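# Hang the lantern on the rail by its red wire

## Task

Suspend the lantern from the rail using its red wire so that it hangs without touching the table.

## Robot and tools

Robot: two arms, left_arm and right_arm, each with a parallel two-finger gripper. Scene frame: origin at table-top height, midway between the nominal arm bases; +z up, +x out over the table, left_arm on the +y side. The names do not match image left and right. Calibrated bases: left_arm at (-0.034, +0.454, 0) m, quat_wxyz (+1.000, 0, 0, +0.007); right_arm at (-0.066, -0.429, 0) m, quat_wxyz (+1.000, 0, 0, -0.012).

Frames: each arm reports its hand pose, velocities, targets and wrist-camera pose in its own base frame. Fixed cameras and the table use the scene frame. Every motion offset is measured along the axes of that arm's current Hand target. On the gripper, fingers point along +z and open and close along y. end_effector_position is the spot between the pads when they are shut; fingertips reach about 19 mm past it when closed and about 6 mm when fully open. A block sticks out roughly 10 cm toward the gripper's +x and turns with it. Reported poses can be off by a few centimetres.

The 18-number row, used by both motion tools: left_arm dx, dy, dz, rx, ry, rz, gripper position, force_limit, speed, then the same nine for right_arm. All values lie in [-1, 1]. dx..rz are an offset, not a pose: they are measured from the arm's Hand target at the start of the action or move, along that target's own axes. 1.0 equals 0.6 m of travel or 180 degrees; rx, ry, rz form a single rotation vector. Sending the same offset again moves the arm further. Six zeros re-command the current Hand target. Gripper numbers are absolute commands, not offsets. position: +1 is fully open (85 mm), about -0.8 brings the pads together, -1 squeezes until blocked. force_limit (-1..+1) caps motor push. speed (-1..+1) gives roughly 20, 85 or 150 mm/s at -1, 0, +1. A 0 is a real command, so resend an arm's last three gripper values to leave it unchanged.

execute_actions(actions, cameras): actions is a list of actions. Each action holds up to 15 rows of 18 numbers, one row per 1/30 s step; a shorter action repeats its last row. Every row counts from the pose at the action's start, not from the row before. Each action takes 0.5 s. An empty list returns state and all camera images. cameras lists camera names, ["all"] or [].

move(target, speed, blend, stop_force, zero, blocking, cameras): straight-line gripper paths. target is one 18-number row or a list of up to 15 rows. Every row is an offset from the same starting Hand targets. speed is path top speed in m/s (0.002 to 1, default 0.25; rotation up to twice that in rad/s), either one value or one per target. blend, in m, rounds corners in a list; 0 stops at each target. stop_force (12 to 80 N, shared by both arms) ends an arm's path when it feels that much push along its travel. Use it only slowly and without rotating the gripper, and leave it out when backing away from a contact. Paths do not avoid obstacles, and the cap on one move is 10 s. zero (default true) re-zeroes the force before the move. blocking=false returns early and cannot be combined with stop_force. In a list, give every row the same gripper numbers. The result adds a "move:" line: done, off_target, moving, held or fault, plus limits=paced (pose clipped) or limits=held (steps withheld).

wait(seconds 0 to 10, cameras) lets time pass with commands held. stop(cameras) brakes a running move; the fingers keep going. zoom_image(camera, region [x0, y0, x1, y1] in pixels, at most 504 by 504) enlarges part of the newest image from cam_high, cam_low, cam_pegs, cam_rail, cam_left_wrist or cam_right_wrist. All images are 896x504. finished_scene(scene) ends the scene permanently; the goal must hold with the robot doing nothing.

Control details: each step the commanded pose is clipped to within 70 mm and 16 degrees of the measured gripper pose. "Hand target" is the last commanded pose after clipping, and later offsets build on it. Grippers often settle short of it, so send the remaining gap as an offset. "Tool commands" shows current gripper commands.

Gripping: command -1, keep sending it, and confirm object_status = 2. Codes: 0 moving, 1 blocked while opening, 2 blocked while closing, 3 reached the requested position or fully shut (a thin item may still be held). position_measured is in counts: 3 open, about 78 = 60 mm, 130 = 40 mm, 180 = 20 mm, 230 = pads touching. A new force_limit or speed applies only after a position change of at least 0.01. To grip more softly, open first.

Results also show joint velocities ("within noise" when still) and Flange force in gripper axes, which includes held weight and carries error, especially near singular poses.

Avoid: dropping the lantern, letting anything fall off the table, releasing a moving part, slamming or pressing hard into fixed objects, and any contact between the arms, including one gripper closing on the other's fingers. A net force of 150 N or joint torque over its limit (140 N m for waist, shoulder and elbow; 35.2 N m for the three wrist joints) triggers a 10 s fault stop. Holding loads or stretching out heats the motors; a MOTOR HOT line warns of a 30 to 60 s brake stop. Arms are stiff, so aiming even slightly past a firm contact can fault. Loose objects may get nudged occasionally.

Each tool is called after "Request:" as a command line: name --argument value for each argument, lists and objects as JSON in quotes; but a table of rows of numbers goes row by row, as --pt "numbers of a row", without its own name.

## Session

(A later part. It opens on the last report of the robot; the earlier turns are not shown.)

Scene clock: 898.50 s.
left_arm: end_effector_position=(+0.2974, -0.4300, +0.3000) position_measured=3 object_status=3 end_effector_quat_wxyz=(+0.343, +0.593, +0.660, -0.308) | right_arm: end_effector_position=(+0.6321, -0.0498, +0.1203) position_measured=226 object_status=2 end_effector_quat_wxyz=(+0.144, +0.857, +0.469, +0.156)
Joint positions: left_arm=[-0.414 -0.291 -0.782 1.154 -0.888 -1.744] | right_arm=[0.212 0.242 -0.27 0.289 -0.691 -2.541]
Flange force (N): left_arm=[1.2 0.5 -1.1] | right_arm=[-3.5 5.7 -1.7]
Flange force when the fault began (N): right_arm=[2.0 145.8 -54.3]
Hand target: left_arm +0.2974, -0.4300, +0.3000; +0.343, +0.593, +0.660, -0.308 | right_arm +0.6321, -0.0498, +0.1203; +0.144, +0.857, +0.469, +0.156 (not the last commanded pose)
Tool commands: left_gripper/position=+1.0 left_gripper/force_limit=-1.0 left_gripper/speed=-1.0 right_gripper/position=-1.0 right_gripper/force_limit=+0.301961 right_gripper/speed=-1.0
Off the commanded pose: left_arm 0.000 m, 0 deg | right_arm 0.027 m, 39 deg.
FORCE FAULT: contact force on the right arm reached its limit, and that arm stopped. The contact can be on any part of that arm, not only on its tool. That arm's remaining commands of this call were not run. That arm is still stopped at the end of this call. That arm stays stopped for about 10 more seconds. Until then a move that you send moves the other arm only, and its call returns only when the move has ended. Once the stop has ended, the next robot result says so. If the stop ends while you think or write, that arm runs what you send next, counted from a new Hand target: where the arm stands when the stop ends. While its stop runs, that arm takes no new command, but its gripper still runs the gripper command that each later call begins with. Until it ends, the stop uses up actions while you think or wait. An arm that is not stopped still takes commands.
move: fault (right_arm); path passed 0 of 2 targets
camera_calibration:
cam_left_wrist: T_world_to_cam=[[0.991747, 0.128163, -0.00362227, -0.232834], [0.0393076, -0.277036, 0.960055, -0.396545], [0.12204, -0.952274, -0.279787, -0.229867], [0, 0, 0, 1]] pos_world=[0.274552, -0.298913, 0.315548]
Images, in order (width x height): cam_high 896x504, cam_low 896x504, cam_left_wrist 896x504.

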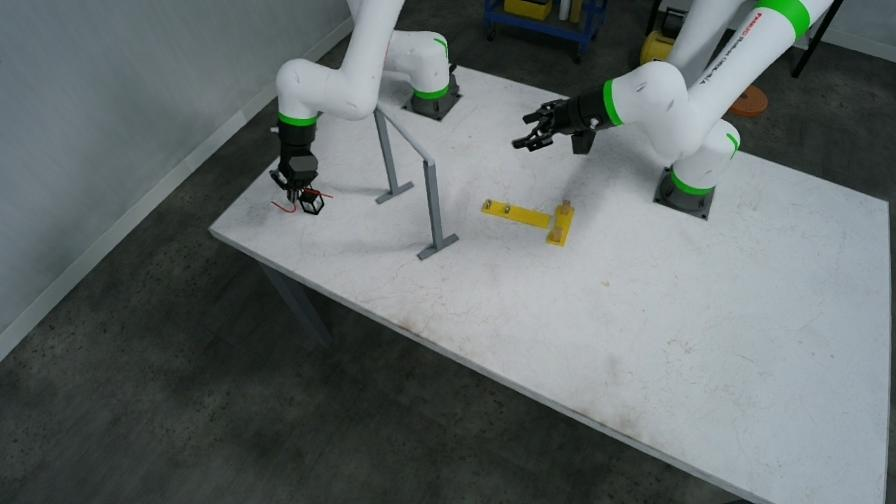

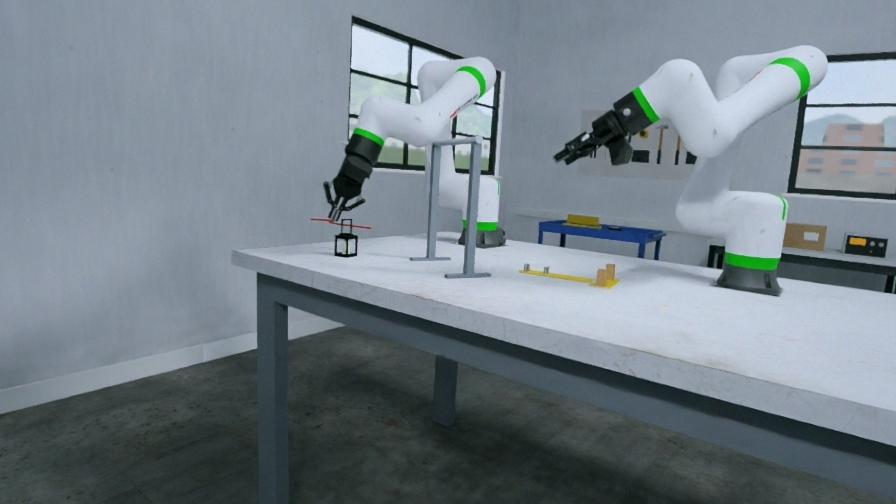

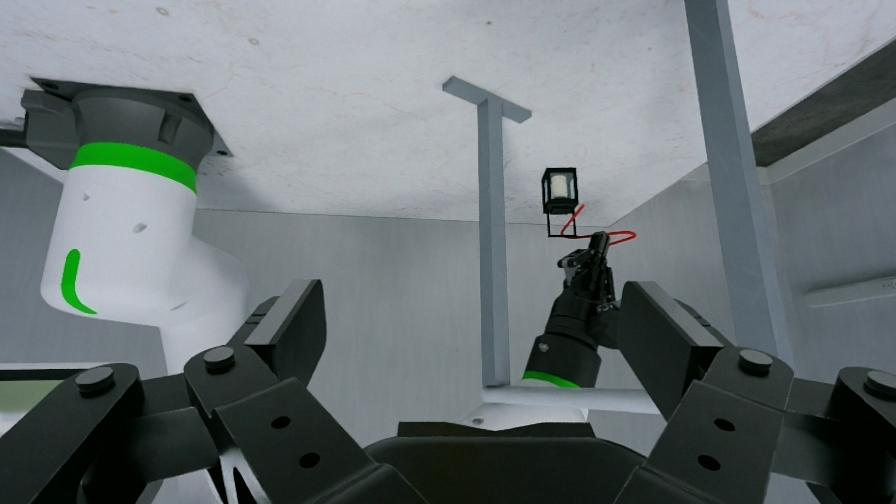

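Request:
zoom_image --camera "cam_high" --region '[260, 50, 440, 220]'

Request:
execute_actions --actions '[]'

Request:
zoom_image --camera "cam_low" --region '[300, 40, 520, 290]'

Scaled by 2.800.

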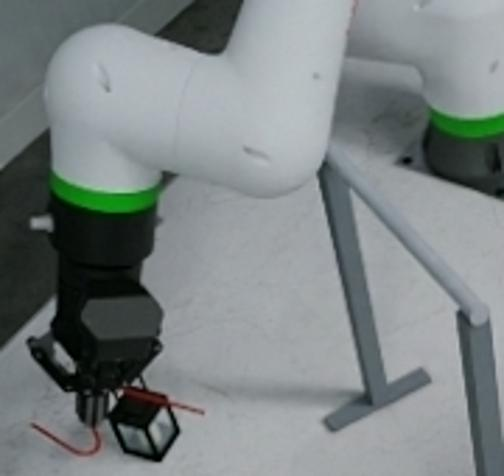

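Scene clock: 910.07 s.
left_arm: end_effector_position=(+0.2974, -0.4300, +0.3000) position_measured=3 object_status=3 end_effector_quat_wxyz=(+0.343, +0.593, +0.660, -0.308) | right_arm: end_effector_position=(+0.6321, -0.0498, +0.1203) position_measured=226 object_status=2 end_effector_quat_wxyz=(+0.144, +0.857, +0.469, +0.156)
Joint positions: left_arm=[-0.414 -0.291 -0.782 1.154 -0.888 -1.744] | right_arm=[0.212 0.242 -0.27 0.289 -0.691 -2.541]
Joint velocities: within noise
Flange force (N): left_arm=[0.6 0.6 -0.4] | right_arm=[-3.5 7.0 -1.3]
Hand target: left_arm +0.2974, -0.4300, +0.3000; +0.343, +0.593, +0.660, -0.308 | right_arm +0.6321, -0.0498, +0.1203; +0.144, +0.857, +0.469, +0.156 (not the last commanded pose)
Tool commands: left_gripper/position=+1.0 left_gripper/force_limit=-1.0 left_gripper/speed=-1.0 right_gripper/position=-1.0 right_gripper/force_limit=+0.301961 right_gripper/speed=-1.0
Off the commanded pose: left_arm 0.000 m, 0 deg | right_arm 0.027 m, 39 deg.
FORCE FAULT, CONTINUED: the right arm's stop, for the force fault that an earlier result reported, is over. The rest of the stop counts as 20 of the actions that you can send in this scene. That arm's target is now where it stood when the stop ended, not its last command. That arm accepts commands again.
camera_calibration:
cam_left_wrist: T_world_to_cam=[[0.991747, 0.128163, -0.00362227, -0.232834], [0.0393076, -0.277036, 0.960055, -0.396545], [0.12204, -0.952274, -0.279787, -0.229867], [0, 0, 0, 1]] pos_world=[0.274552, -0.298913, 0.315548]
cam_right_wrist: T_world_to_cam=[[0.765687, -0.505365, 0.397906, -0.553751], [-0.610474, -0.76582, 0.202093, 0.336793], [0.202594, -0.397652, -0.89489, 0.0868183], [0, 0, 0, 1]] pos_world=[0.612015, 0.0126002, 0.22997]

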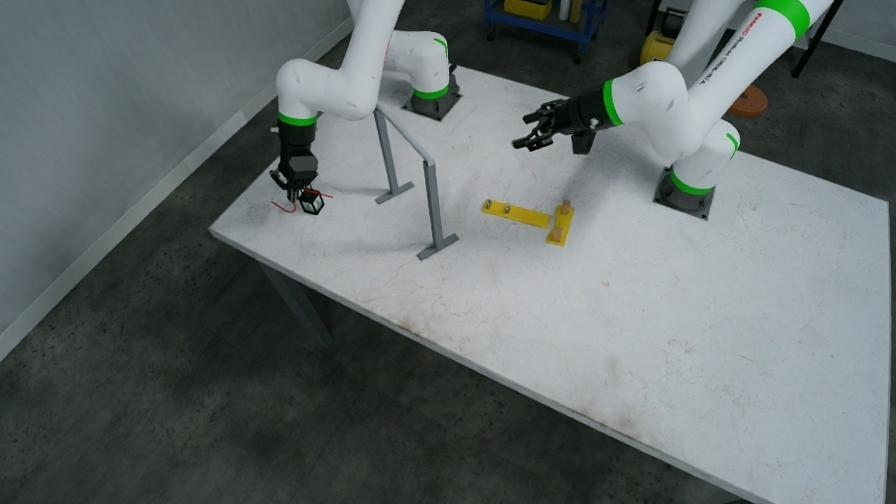

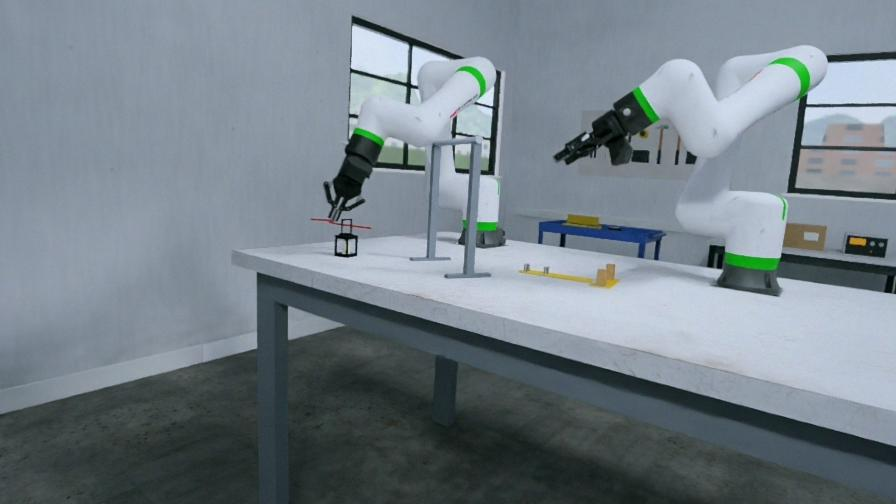

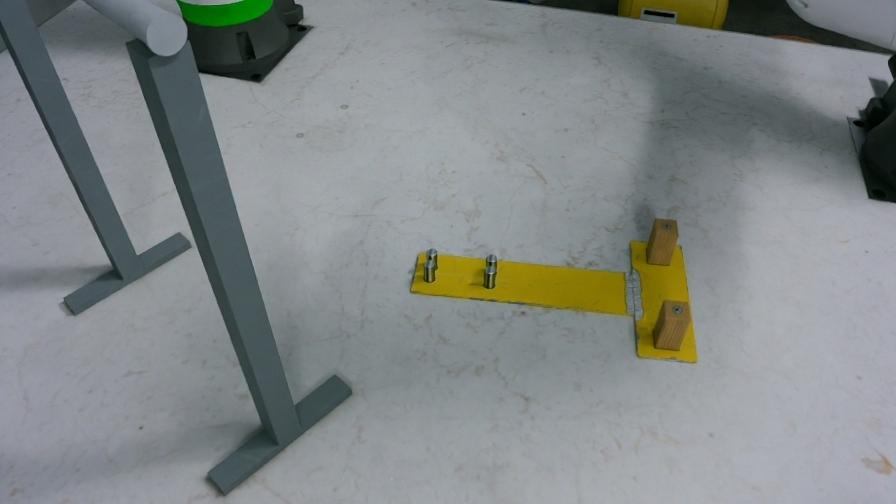

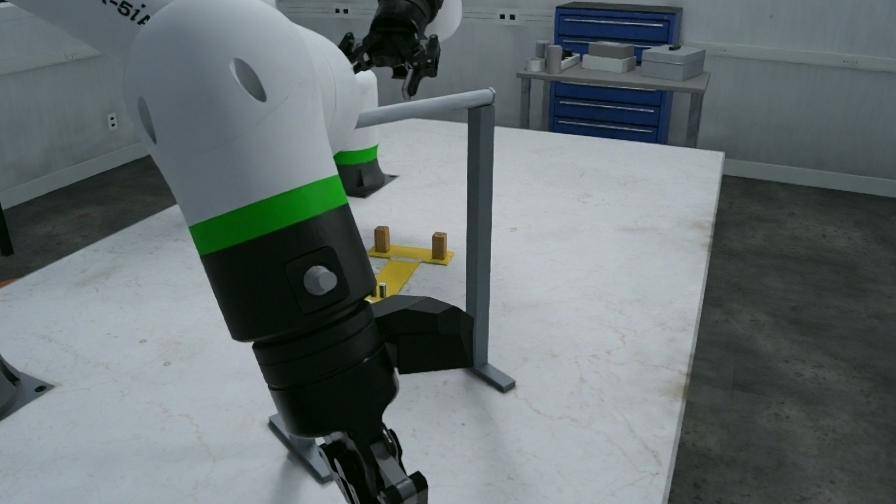

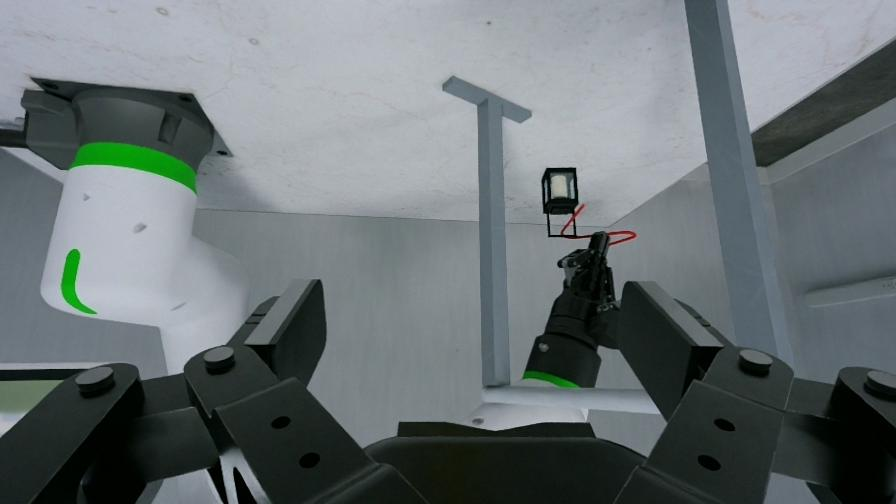

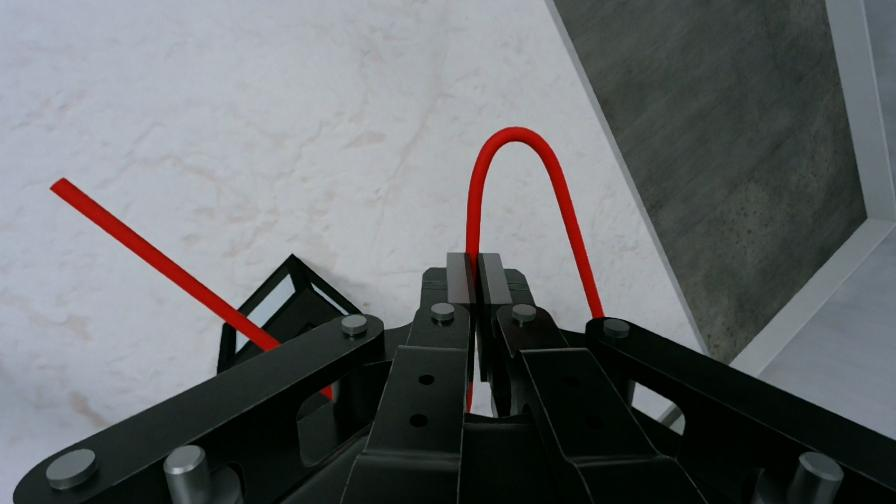

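Scaled by 2.016.

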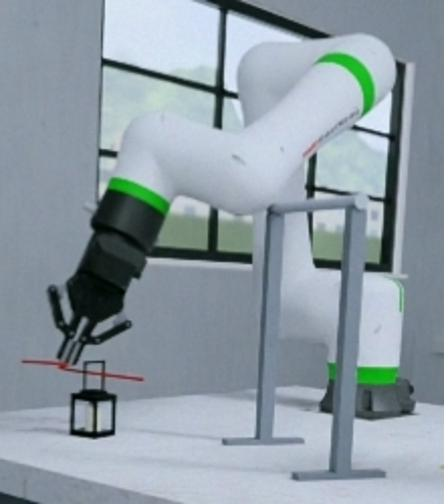

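Request:
move --target '[0,0,0,0,0,0,1,-1,-1,-0.0017,0.0038,-0.0133,0.0452,0.0640,0.0256,-1,0.3,-1]' --speed 0.06 --cameras '["cam_high","cam_low","cam_left_wrist","cam_rail"]'

Request:
zoom_image --camera "cam_low" --region '[290, 190, 402, 253]'

Request:
zoom_image --camera "cam_left_wrist" --region '[500, 190, 640, 269]'

Scene clock: 953.27 s.
left_arm: end_effector_position=(+0.2974, -0.4300, +0.3000) position_measured=3 object_status=3 end_effector_quat_wxyz=(+0.343, +0.593, +0.660, -0.308) | right_arm: end_effector_position=(+0.6301, -0.0511, +0.1283) position_measured=226 object_status=2 end_effector_quat_wxyz=(+0.028, +0.864, +0.456, +0.213)
Joint positions: left_arm=[-0.414 -0.291 -0.782 1.154 -0.888 -1.744] | right_arm=[0.063 0.257 -0.098 -0.168 -0.806 -2.141]
Flange force (N): left_arm=[0.9 0.1 -1.2] | right_arm=[-3.3 5.5 -2.6]
Hand target: left_arm +0.2974, -0.4300, +0.3000; +0.343, +0.593, +0.660, -0.308 | right_arm +0.6301, -0.0511, +0.1283; +0.028, +0.864, +0.456, +0.213
Off the commanded pose: left_arm 0.000 m, 0 deg | right_arm 0.000 m, 0 deg.
move: done
camera_calibration:
cam_left_wrist: T_world_to_cam=[[0.991747, 0.128163, -0.00362227, -0.232834], [0.0393076, -0.277036, 0.960055, -0.396545], [0.12204, -0.952274, -0.279787, -0.229867], [0, 0, 0, 1]] pos_world=[0.274552, -0.298913, 0.315548]
Images, in order (width x height): cam_high 896x504, cam_low 896x504, cam_rail 896x504, cam_left_wrist 896x504.

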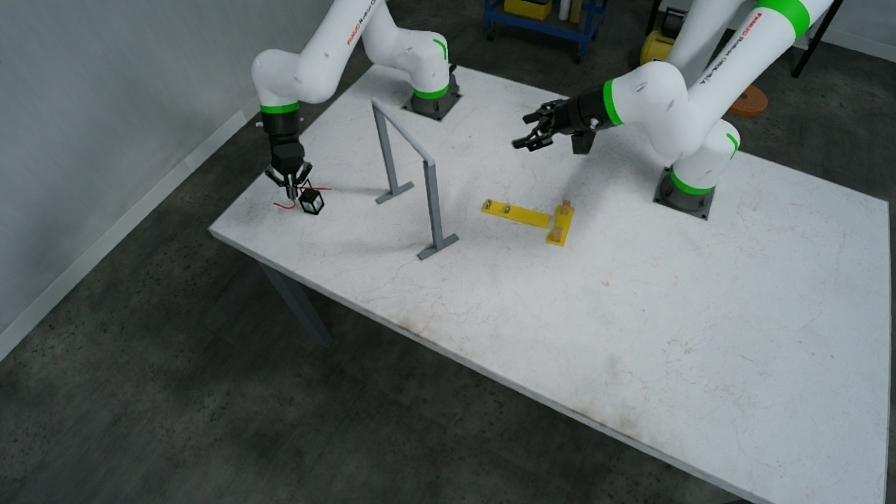

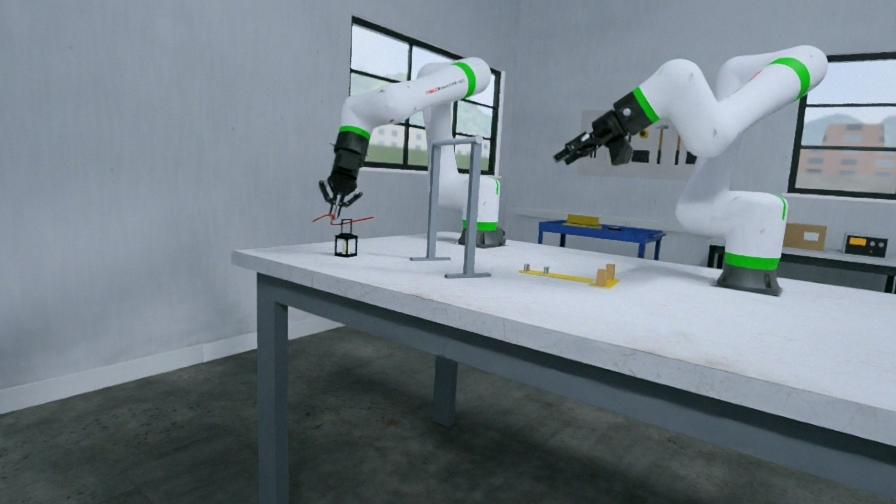

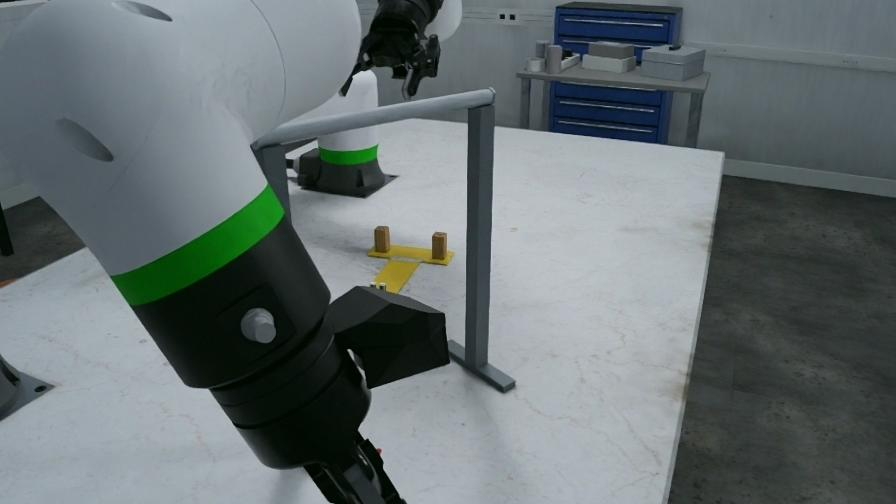

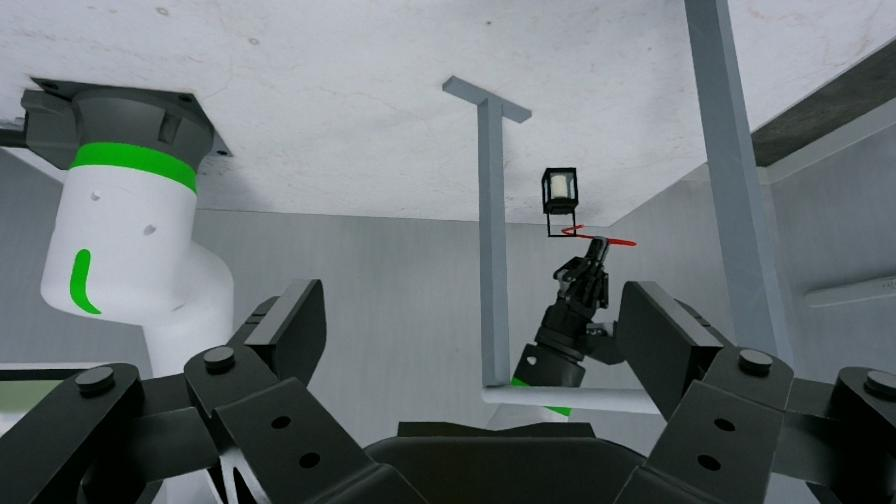

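Scaled by 4.500.

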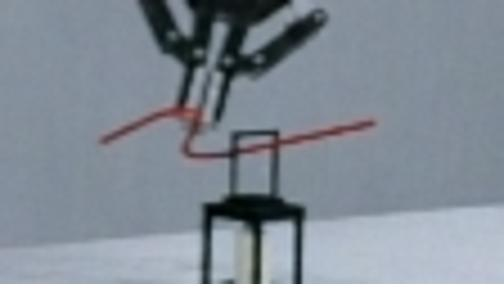

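Scaled by 3.600.

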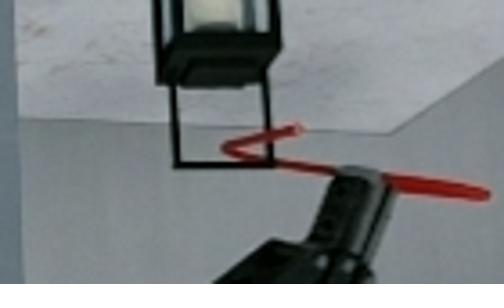

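Request:
move --target '[0,0,0,0,0,0,1,-1,-1,-0.0118,0.0013,-0.0268,0,0.1073,0.0289,-1,0.3,-1]' --speed 0.06 --cameras '["cam_high","cam_low","cam_left_wrist","cam_right_wrist"]'

Request:
zoom_image --camera "cam_low" --region '[290, 190, 402, 253]'

Request:
zoom_image --camera "cam_left_wrist" --region '[500, 190, 640, 269]'

Scene clock: 972.77 s.
left_arm: end_effector_position=(+0.2974, -0.4300, +0.3000) position_measured=3 object_status=3 end_effector_quat_wxyz=(+0.343, +0.593, +0.660, -0.308) | right_arm: end_effector_position=(+0.6209, -0.0595, +0.1407) position_measured=226 object_status=2 end_effector_quat_wxyz=(-0.058, +0.835, +0.415, +0.356)
Joint positions: left_arm=[-0.414 -0.291 -0.782 1.154 -0.888 -1.744] | right_arm=[-0.181 0.227 -0.084 -0.712 -0.835 -1.662]
Flange force (N): left_arm=[1.1 0.0 -1.4] | right_arm=[-3.9 4.5 -4.0]
Hand target: left_arm +0.2974, -0.4300, +0.3000; +0.343, +0.593, +0.660, -0.308 | right_arm +0.6209, -0.0596, +0.1407; -0.058, +0.835, +0.415, +0.356
Off the commanded pose: left_arm 0.000 m, 0 deg | right_arm 0.000 m, 0 deg.
move: done
camera_calibration:
cam_left_wrist: T_world_to_cam=[[0.991747, 0.128163, -0.00362227, -0.232834], [0.0393076, -0.277036, 0.960055, -0.396545], [0.12204, -0.952274, -0.279787, -0.229867], [0, 0, 0, 1]] pos_world=[0.274552, -0.298913, 0.315548]
cam_right_wrist: T_world_to_cam=[[0.738674, -0.640234, 0.210857, -0.523166], [-0.559506, -0.756819, -0.337902, 0.363265], [0.375917, 0.131623, -0.917258, 0.0305089], [0, 0, 0, 1]] pos_world=[0.578229, -0.0640389, 0.261046]
Images, in order (width x height): cam_high 896x504, cam_low 896x504, cam_left_wrist 896x504, cam_right_wrist 896x504.

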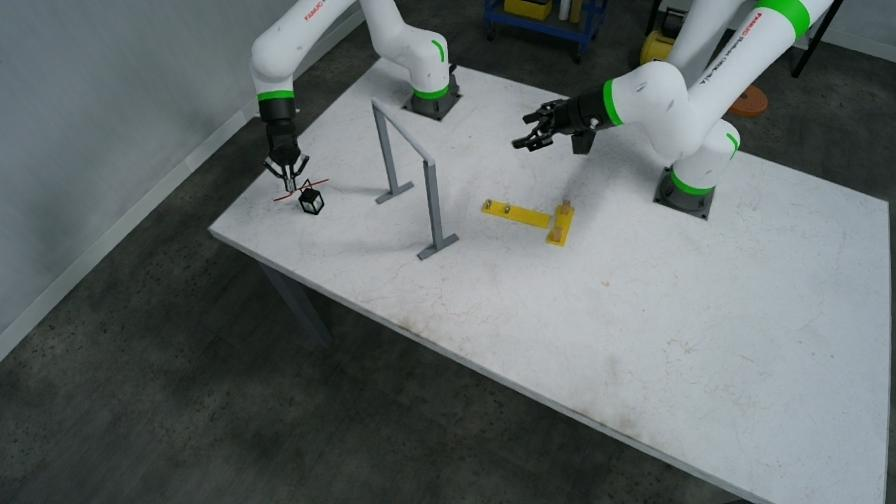

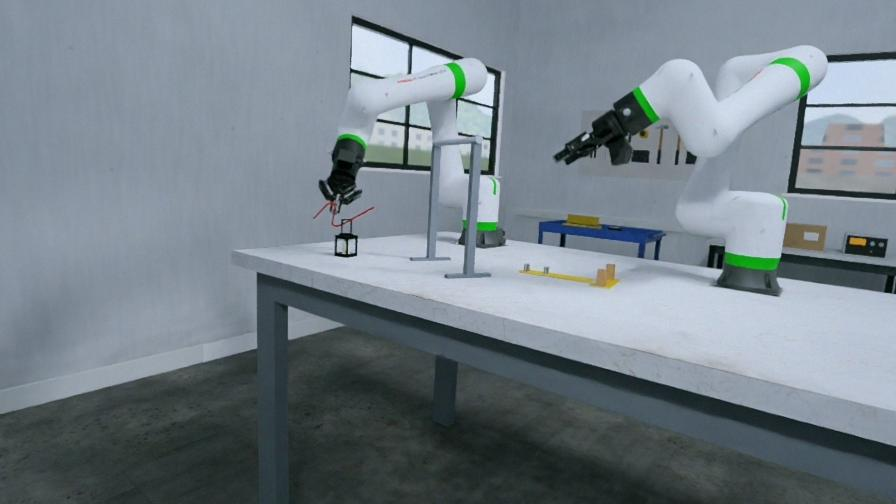

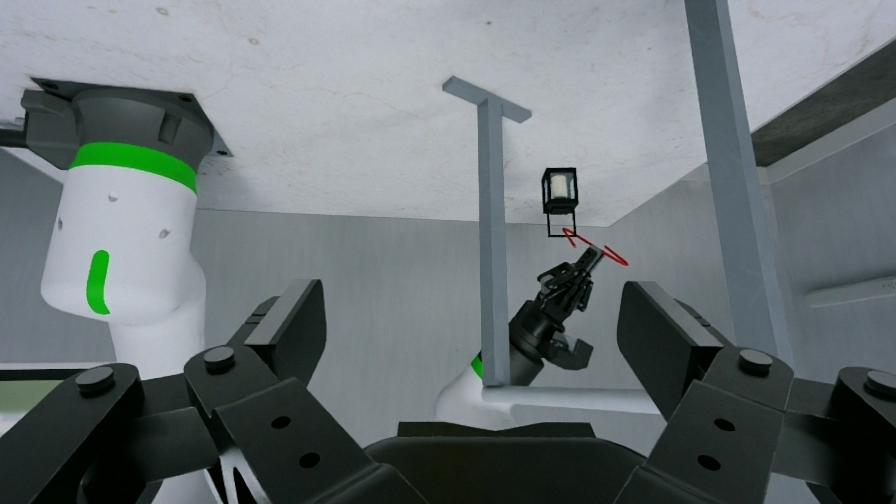

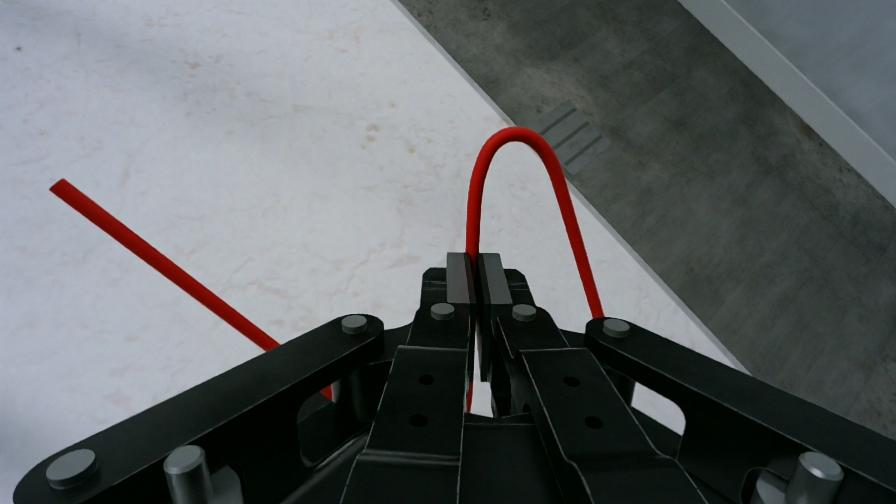

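Scaled by 4.500.

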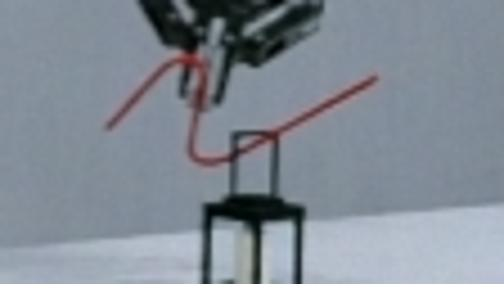

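Scaled by 3.600.

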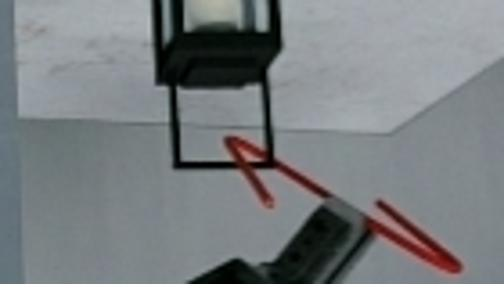

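Request:
move --target '[0,0,0,0,0,0,1,-1,-1,-0.0042,-0.0067,-0.0258,0,0.1073,0.0289,-1,0.3,-1]' --speed 0.06 --cameras '["cam_high","cam_low","cam_left_wrist"]'

Request:
zoom_image --camera "cam_low" --region '[290, 190, 402, 253]'

Request:
zoom_image --camera "cam_left_wrist" --region '[500, 190, 640, 269]'

Request:
zoom_image --camera "cam_high" --region '[245, 150, 345, 220]'

Scene clock: 983.20 s.
left_arm: end_effector_position=(+0.2974, -0.4300, +0.3000) position_measured=3 object_status=3 end_effector_quat_wxyz=(+0.343, +0.593, +0.660, -0.308) | right_arm: end_effector_position=(+0.6084, -0.0647, +0.1497) position_measured=226 object_status=2 end_effector_quat_wxyz=(-0.143, +0.782, +0.361, +0.488)
Joint positions: left_arm=[-0.414 -0.291 -0.782 1.154 -0.888 -1.744] | right_arm=[-0.446 0.292 -0.102 -1.2 -1.041 -1.236]
Flange force (N): left_arm=[1.0 0.9 -1.6] | right_arm=[-2.1 2.5 -5.2]
Hand target: left_arm +0.2974, -0.4300, +0.3000; +0.343, +0.593, +0.660, -0.308 | right_arm +0.6084, -0.0647, +0.1497; -0.143, +0.782, +0.361, +0.488
Off the commanded pose: left_arm 0.000 m, 0 deg | right_arm 0.000 m, 0 deg.
move: done
camera_calibration:
cam_left_wrist: T_world_to_cam=[[0.991747, 0.128163, -0.00362227, -0.232834], [0.0393076, -0.277036, 0.960055, -0.396545], [0.12204, -0.952274, -0.279787, -0.229867], [0, 0, 0, 1]] pos_world=[0.274552, -0.298913, 0.315548]
Images, in order (width x height): cam_high 896x504, cam_low 896x504, cam_left_wrist 896x504.

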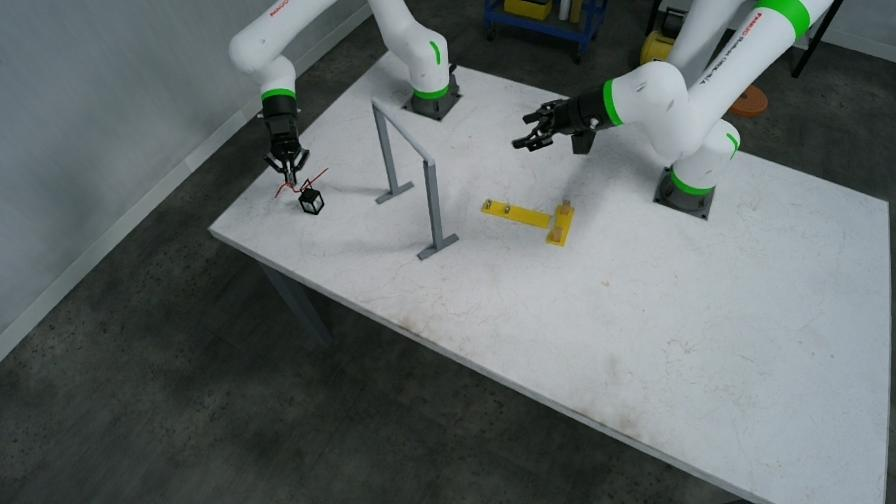

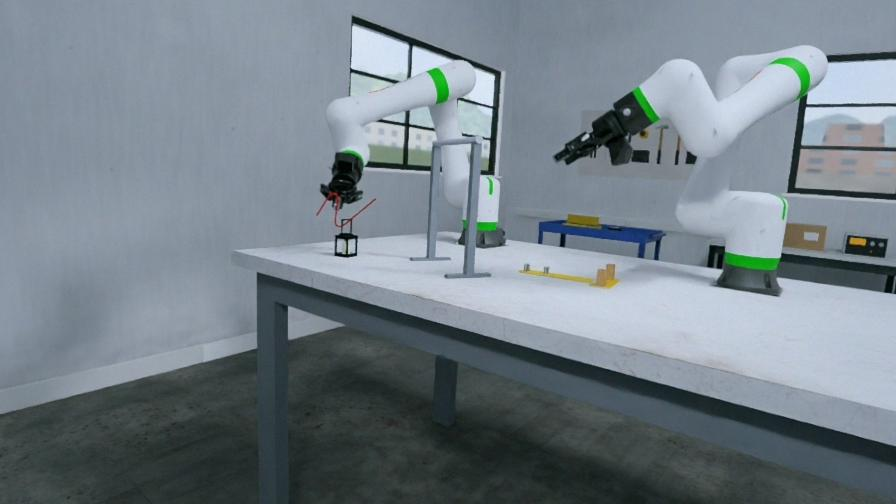

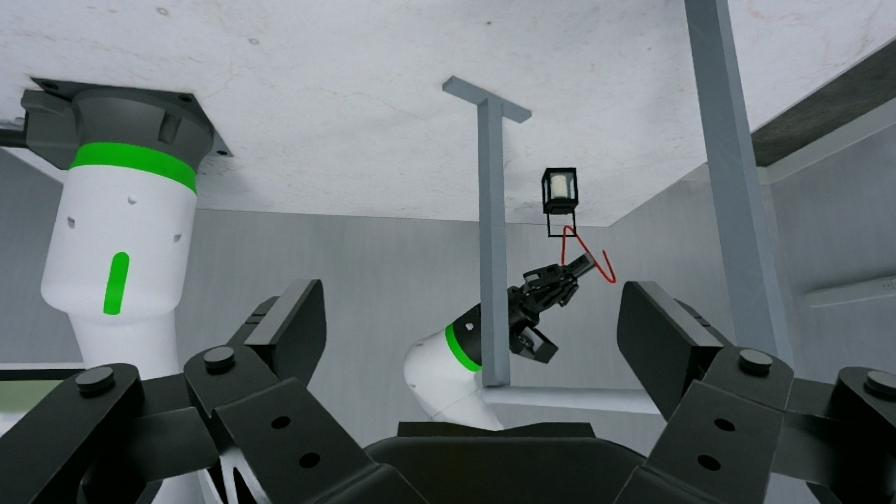

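Scaled by 4.500.

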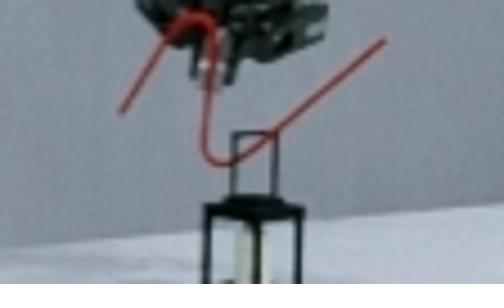

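Scaled by 3.600.

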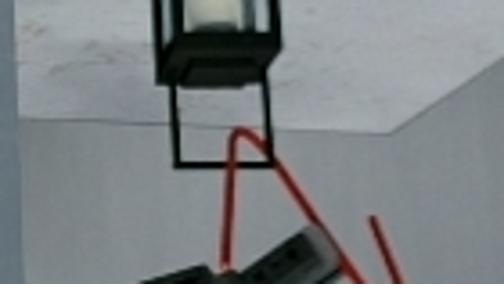

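Scaled by 5.040.

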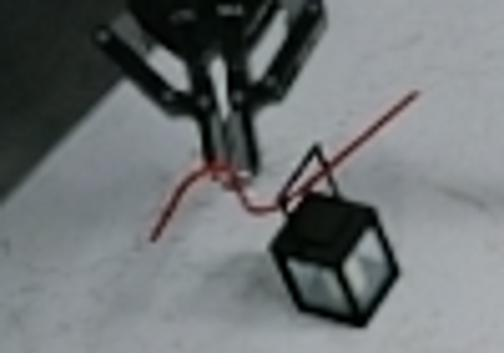

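Request:
move --target '[0,0,0,0,0,0,1,-1,-1,0.0012,0.0057,-0.0372,0,0.1073,0.0289,-1,0.3,-1]' --speed 0.06 --cameras '["cam_high","cam_low","cam_left_wrist"]'

Request:
zoom_image --camera "cam_low" --region '[290, 190, 402, 253]'

Request:
zoom_image --camera "cam_left_wrist" --region '[500, 190, 640, 269]'

Request:
zoom_image --camera "cam_high" --region '[245, 150, 345, 220]'

Scene clock: 993.67 s.
left_arm: end_effector_position=(+0.2974, -0.4300, +0.3000) position_measured=3 object_status=3 end_effector_quat_wxyz=(+0.343, +0.593, +0.660, -0.308) | right_arm: end_effector_position=(+0.5963, -0.0796, +0.1616) position_measured=226 object_status=2 end_effector_quat_wxyz=(-0.223, +0.704, +0.296, +0.605)
Joint positions: left_arm=[-0.414 -0.291 -0.782 1.154 -0.888 -1.744] | right_arm=[-0.648 0.449 -0.117 -1.518 -1.338 -0.98]
Flange force (N): left_arm=[1.4 0.1 -0.9] | right_arm=[-0.4 0.7 -5.5]
Hand target: left_arm +0.2974, -0.4300, +0.3000; +0.343, +0.593, +0.660, -0.308 | right_arm +0.5963, -0.0796, +0.1616; -0.223, +0.704, +0.296, +0.605
Off the commanded pose: left_arm 0.000 m, 0 deg | right_arm 0.000 m, 0 deg.
move: done
camera_calibration:
cam_left_wrist: T_world_to_cam=[[0.991747, 0.128163, -0.00362227, -0.232834], [0.0393076, -0.277036, 0.960055, -0.396545], [0.12204, -0.952274, -0.279787, -0.229867], [0, 0, 0, 1]] pos_world=[0.274552, -0.298913, 0.315548]
Images, in order (width x height): cam_high 896x504, cam_low 896x504, cam_left_wrist 896x504.

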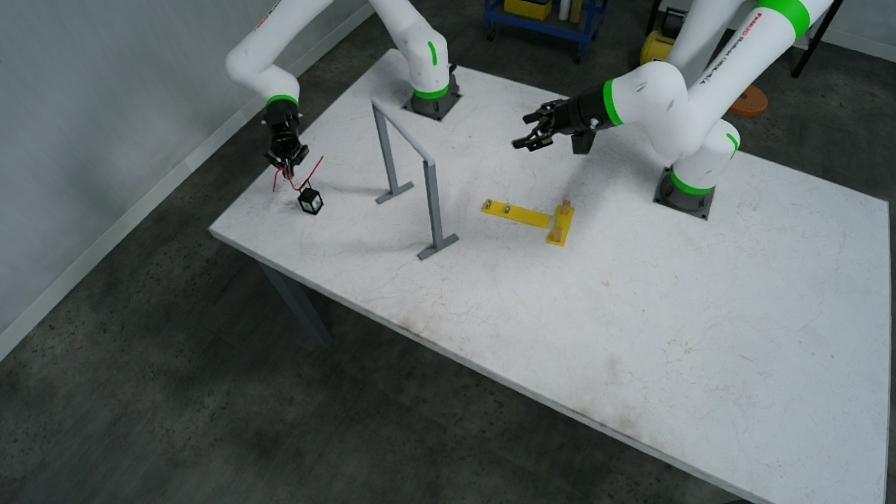

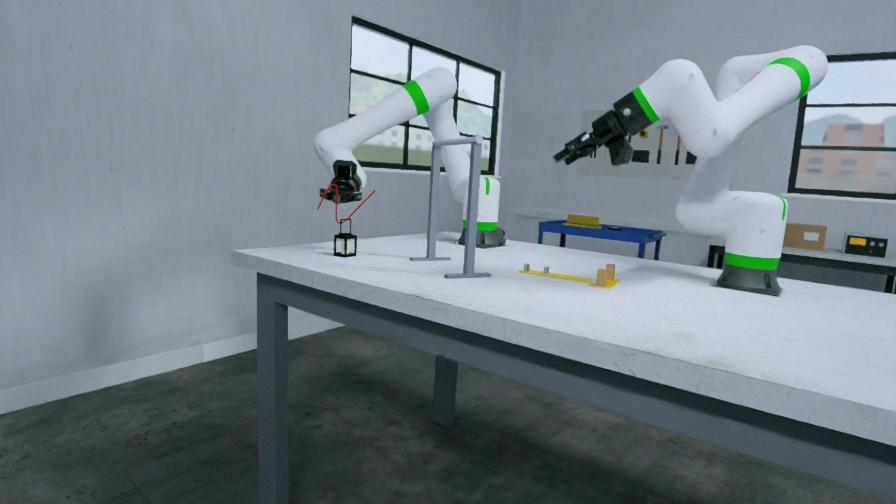

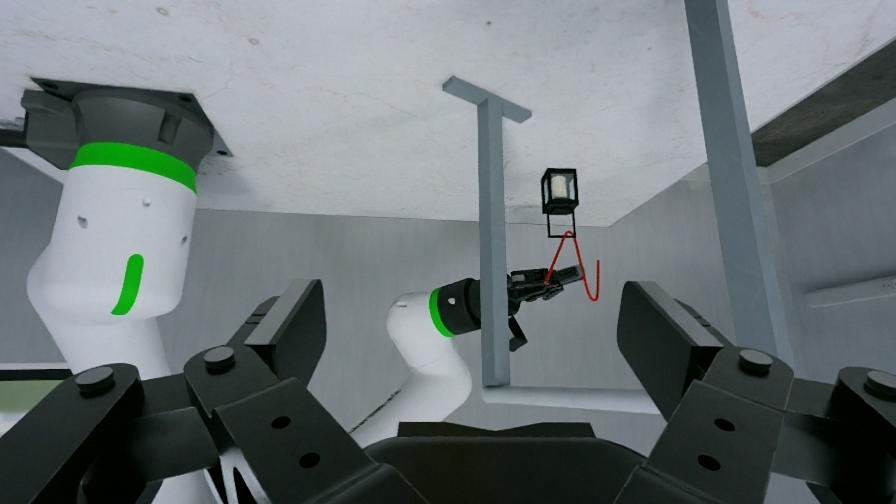

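Scaled by 4.500.

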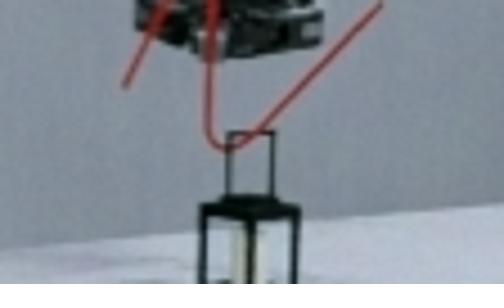

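Scaled by 3.600.

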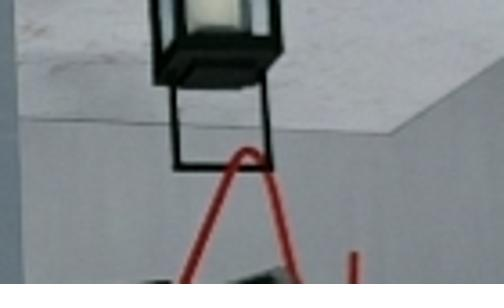

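Scaled by 5.040.

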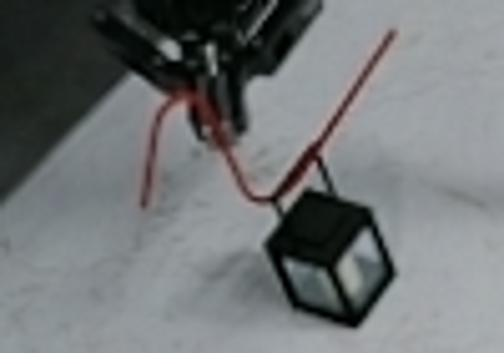

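Request:
move --target '[0,0,0,0,0,0,1,-1,-1,0.0492,0.0023,-0.0084,0,0,0,-1,0.3,-1]' --speed 0.02 --cameras '["cam_high","cam_low","cam_left_wrist"]'

Request:
zoom_image --camera "cam_low" --region '[290, 180, 402, 263]'

Request:
zoom_image --camera "cam_left_wrist" --region '[500, 170, 640, 269]'

Scene clock: 998.33 s.
left_arm: end_effector_position=(+0.2974, -0.4300, +0.3000) position_measured=3 object_status=3 end_effector_quat_wxyz=(+0.343, +0.593, +0.660, -0.308) | right_arm: end_effector_position=(+0.5964, -0.0797, +0.1915) position_measured=226 object_status=2 end_effector_quat_wxyz=(-0.223, +0.704, +0.296, +0.605)
Joint positions: left_arm=[-0.414 -0.291 -0.782 1.154 -0.888 -1.744] | right_arm=[-0.645 0.391 -0.11 -1.504 -1.338 -1.048]
Flange force (N): left_arm=[1.5 0.3 -1.9] | right_arm=[-2.0 0.2 -5.3]
Hand target: left_arm +0.2974, -0.4300, +0.3000; +0.343, +0.593, +0.660, -0.308 | right_arm +0.5963, -0.0797, +0.1915; -0.223, +0.704, +0.296, +0.605
Off the commanded pose: left_arm 0.000 m, 0 deg | right_arm 0.000 m, 0 deg.
move: done
camera_calibration:
cam_left_wrist: T_world_to_cam=[[0.991747, 0.128163, -0.00362227, -0.232834], [0.0393076, -0.277036, 0.960055, -0.396545], [0.12204, -0.952274, -0.279787, -0.229867], [0, 0, 0, 1]] pos_world=[0.274552, -0.298913, 0.315548]
Images, in order (width x height): cam_high 896x504, cam_low 896x504, cam_left_wrist 896x504.

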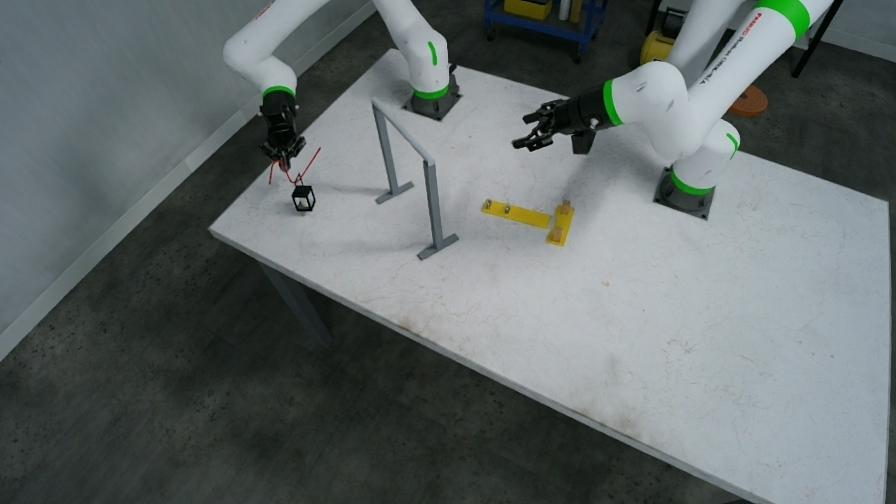

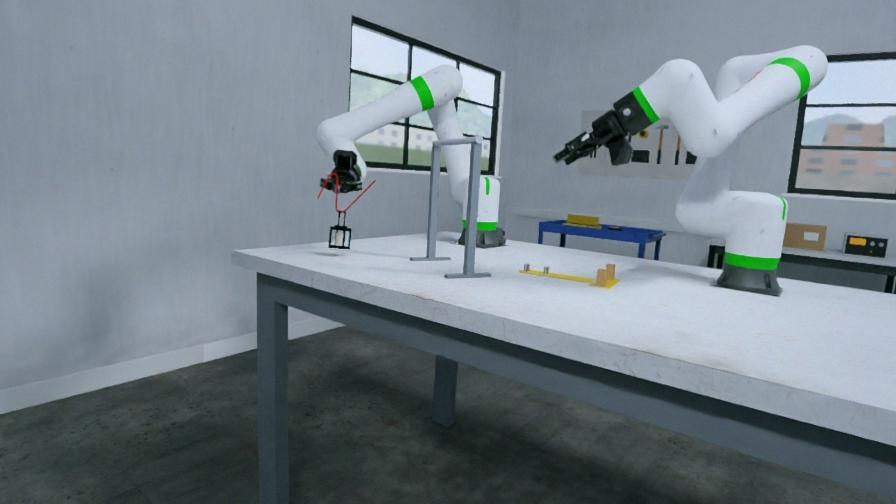

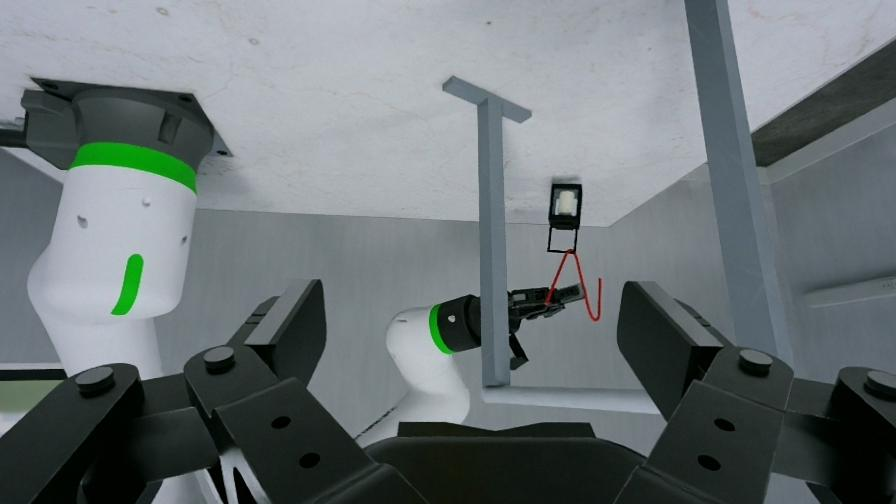

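Scaled by 4.500.

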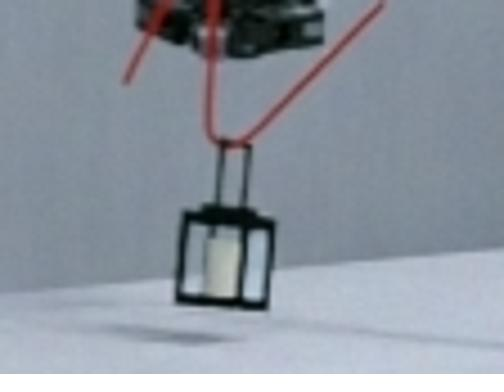

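Scaled by 3.600.

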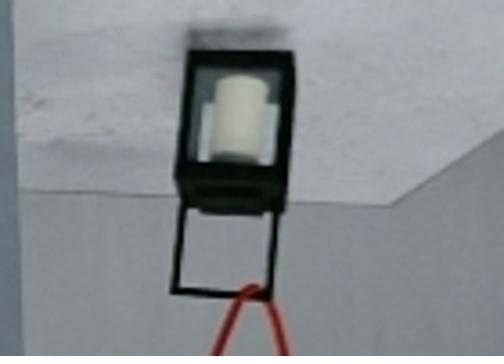

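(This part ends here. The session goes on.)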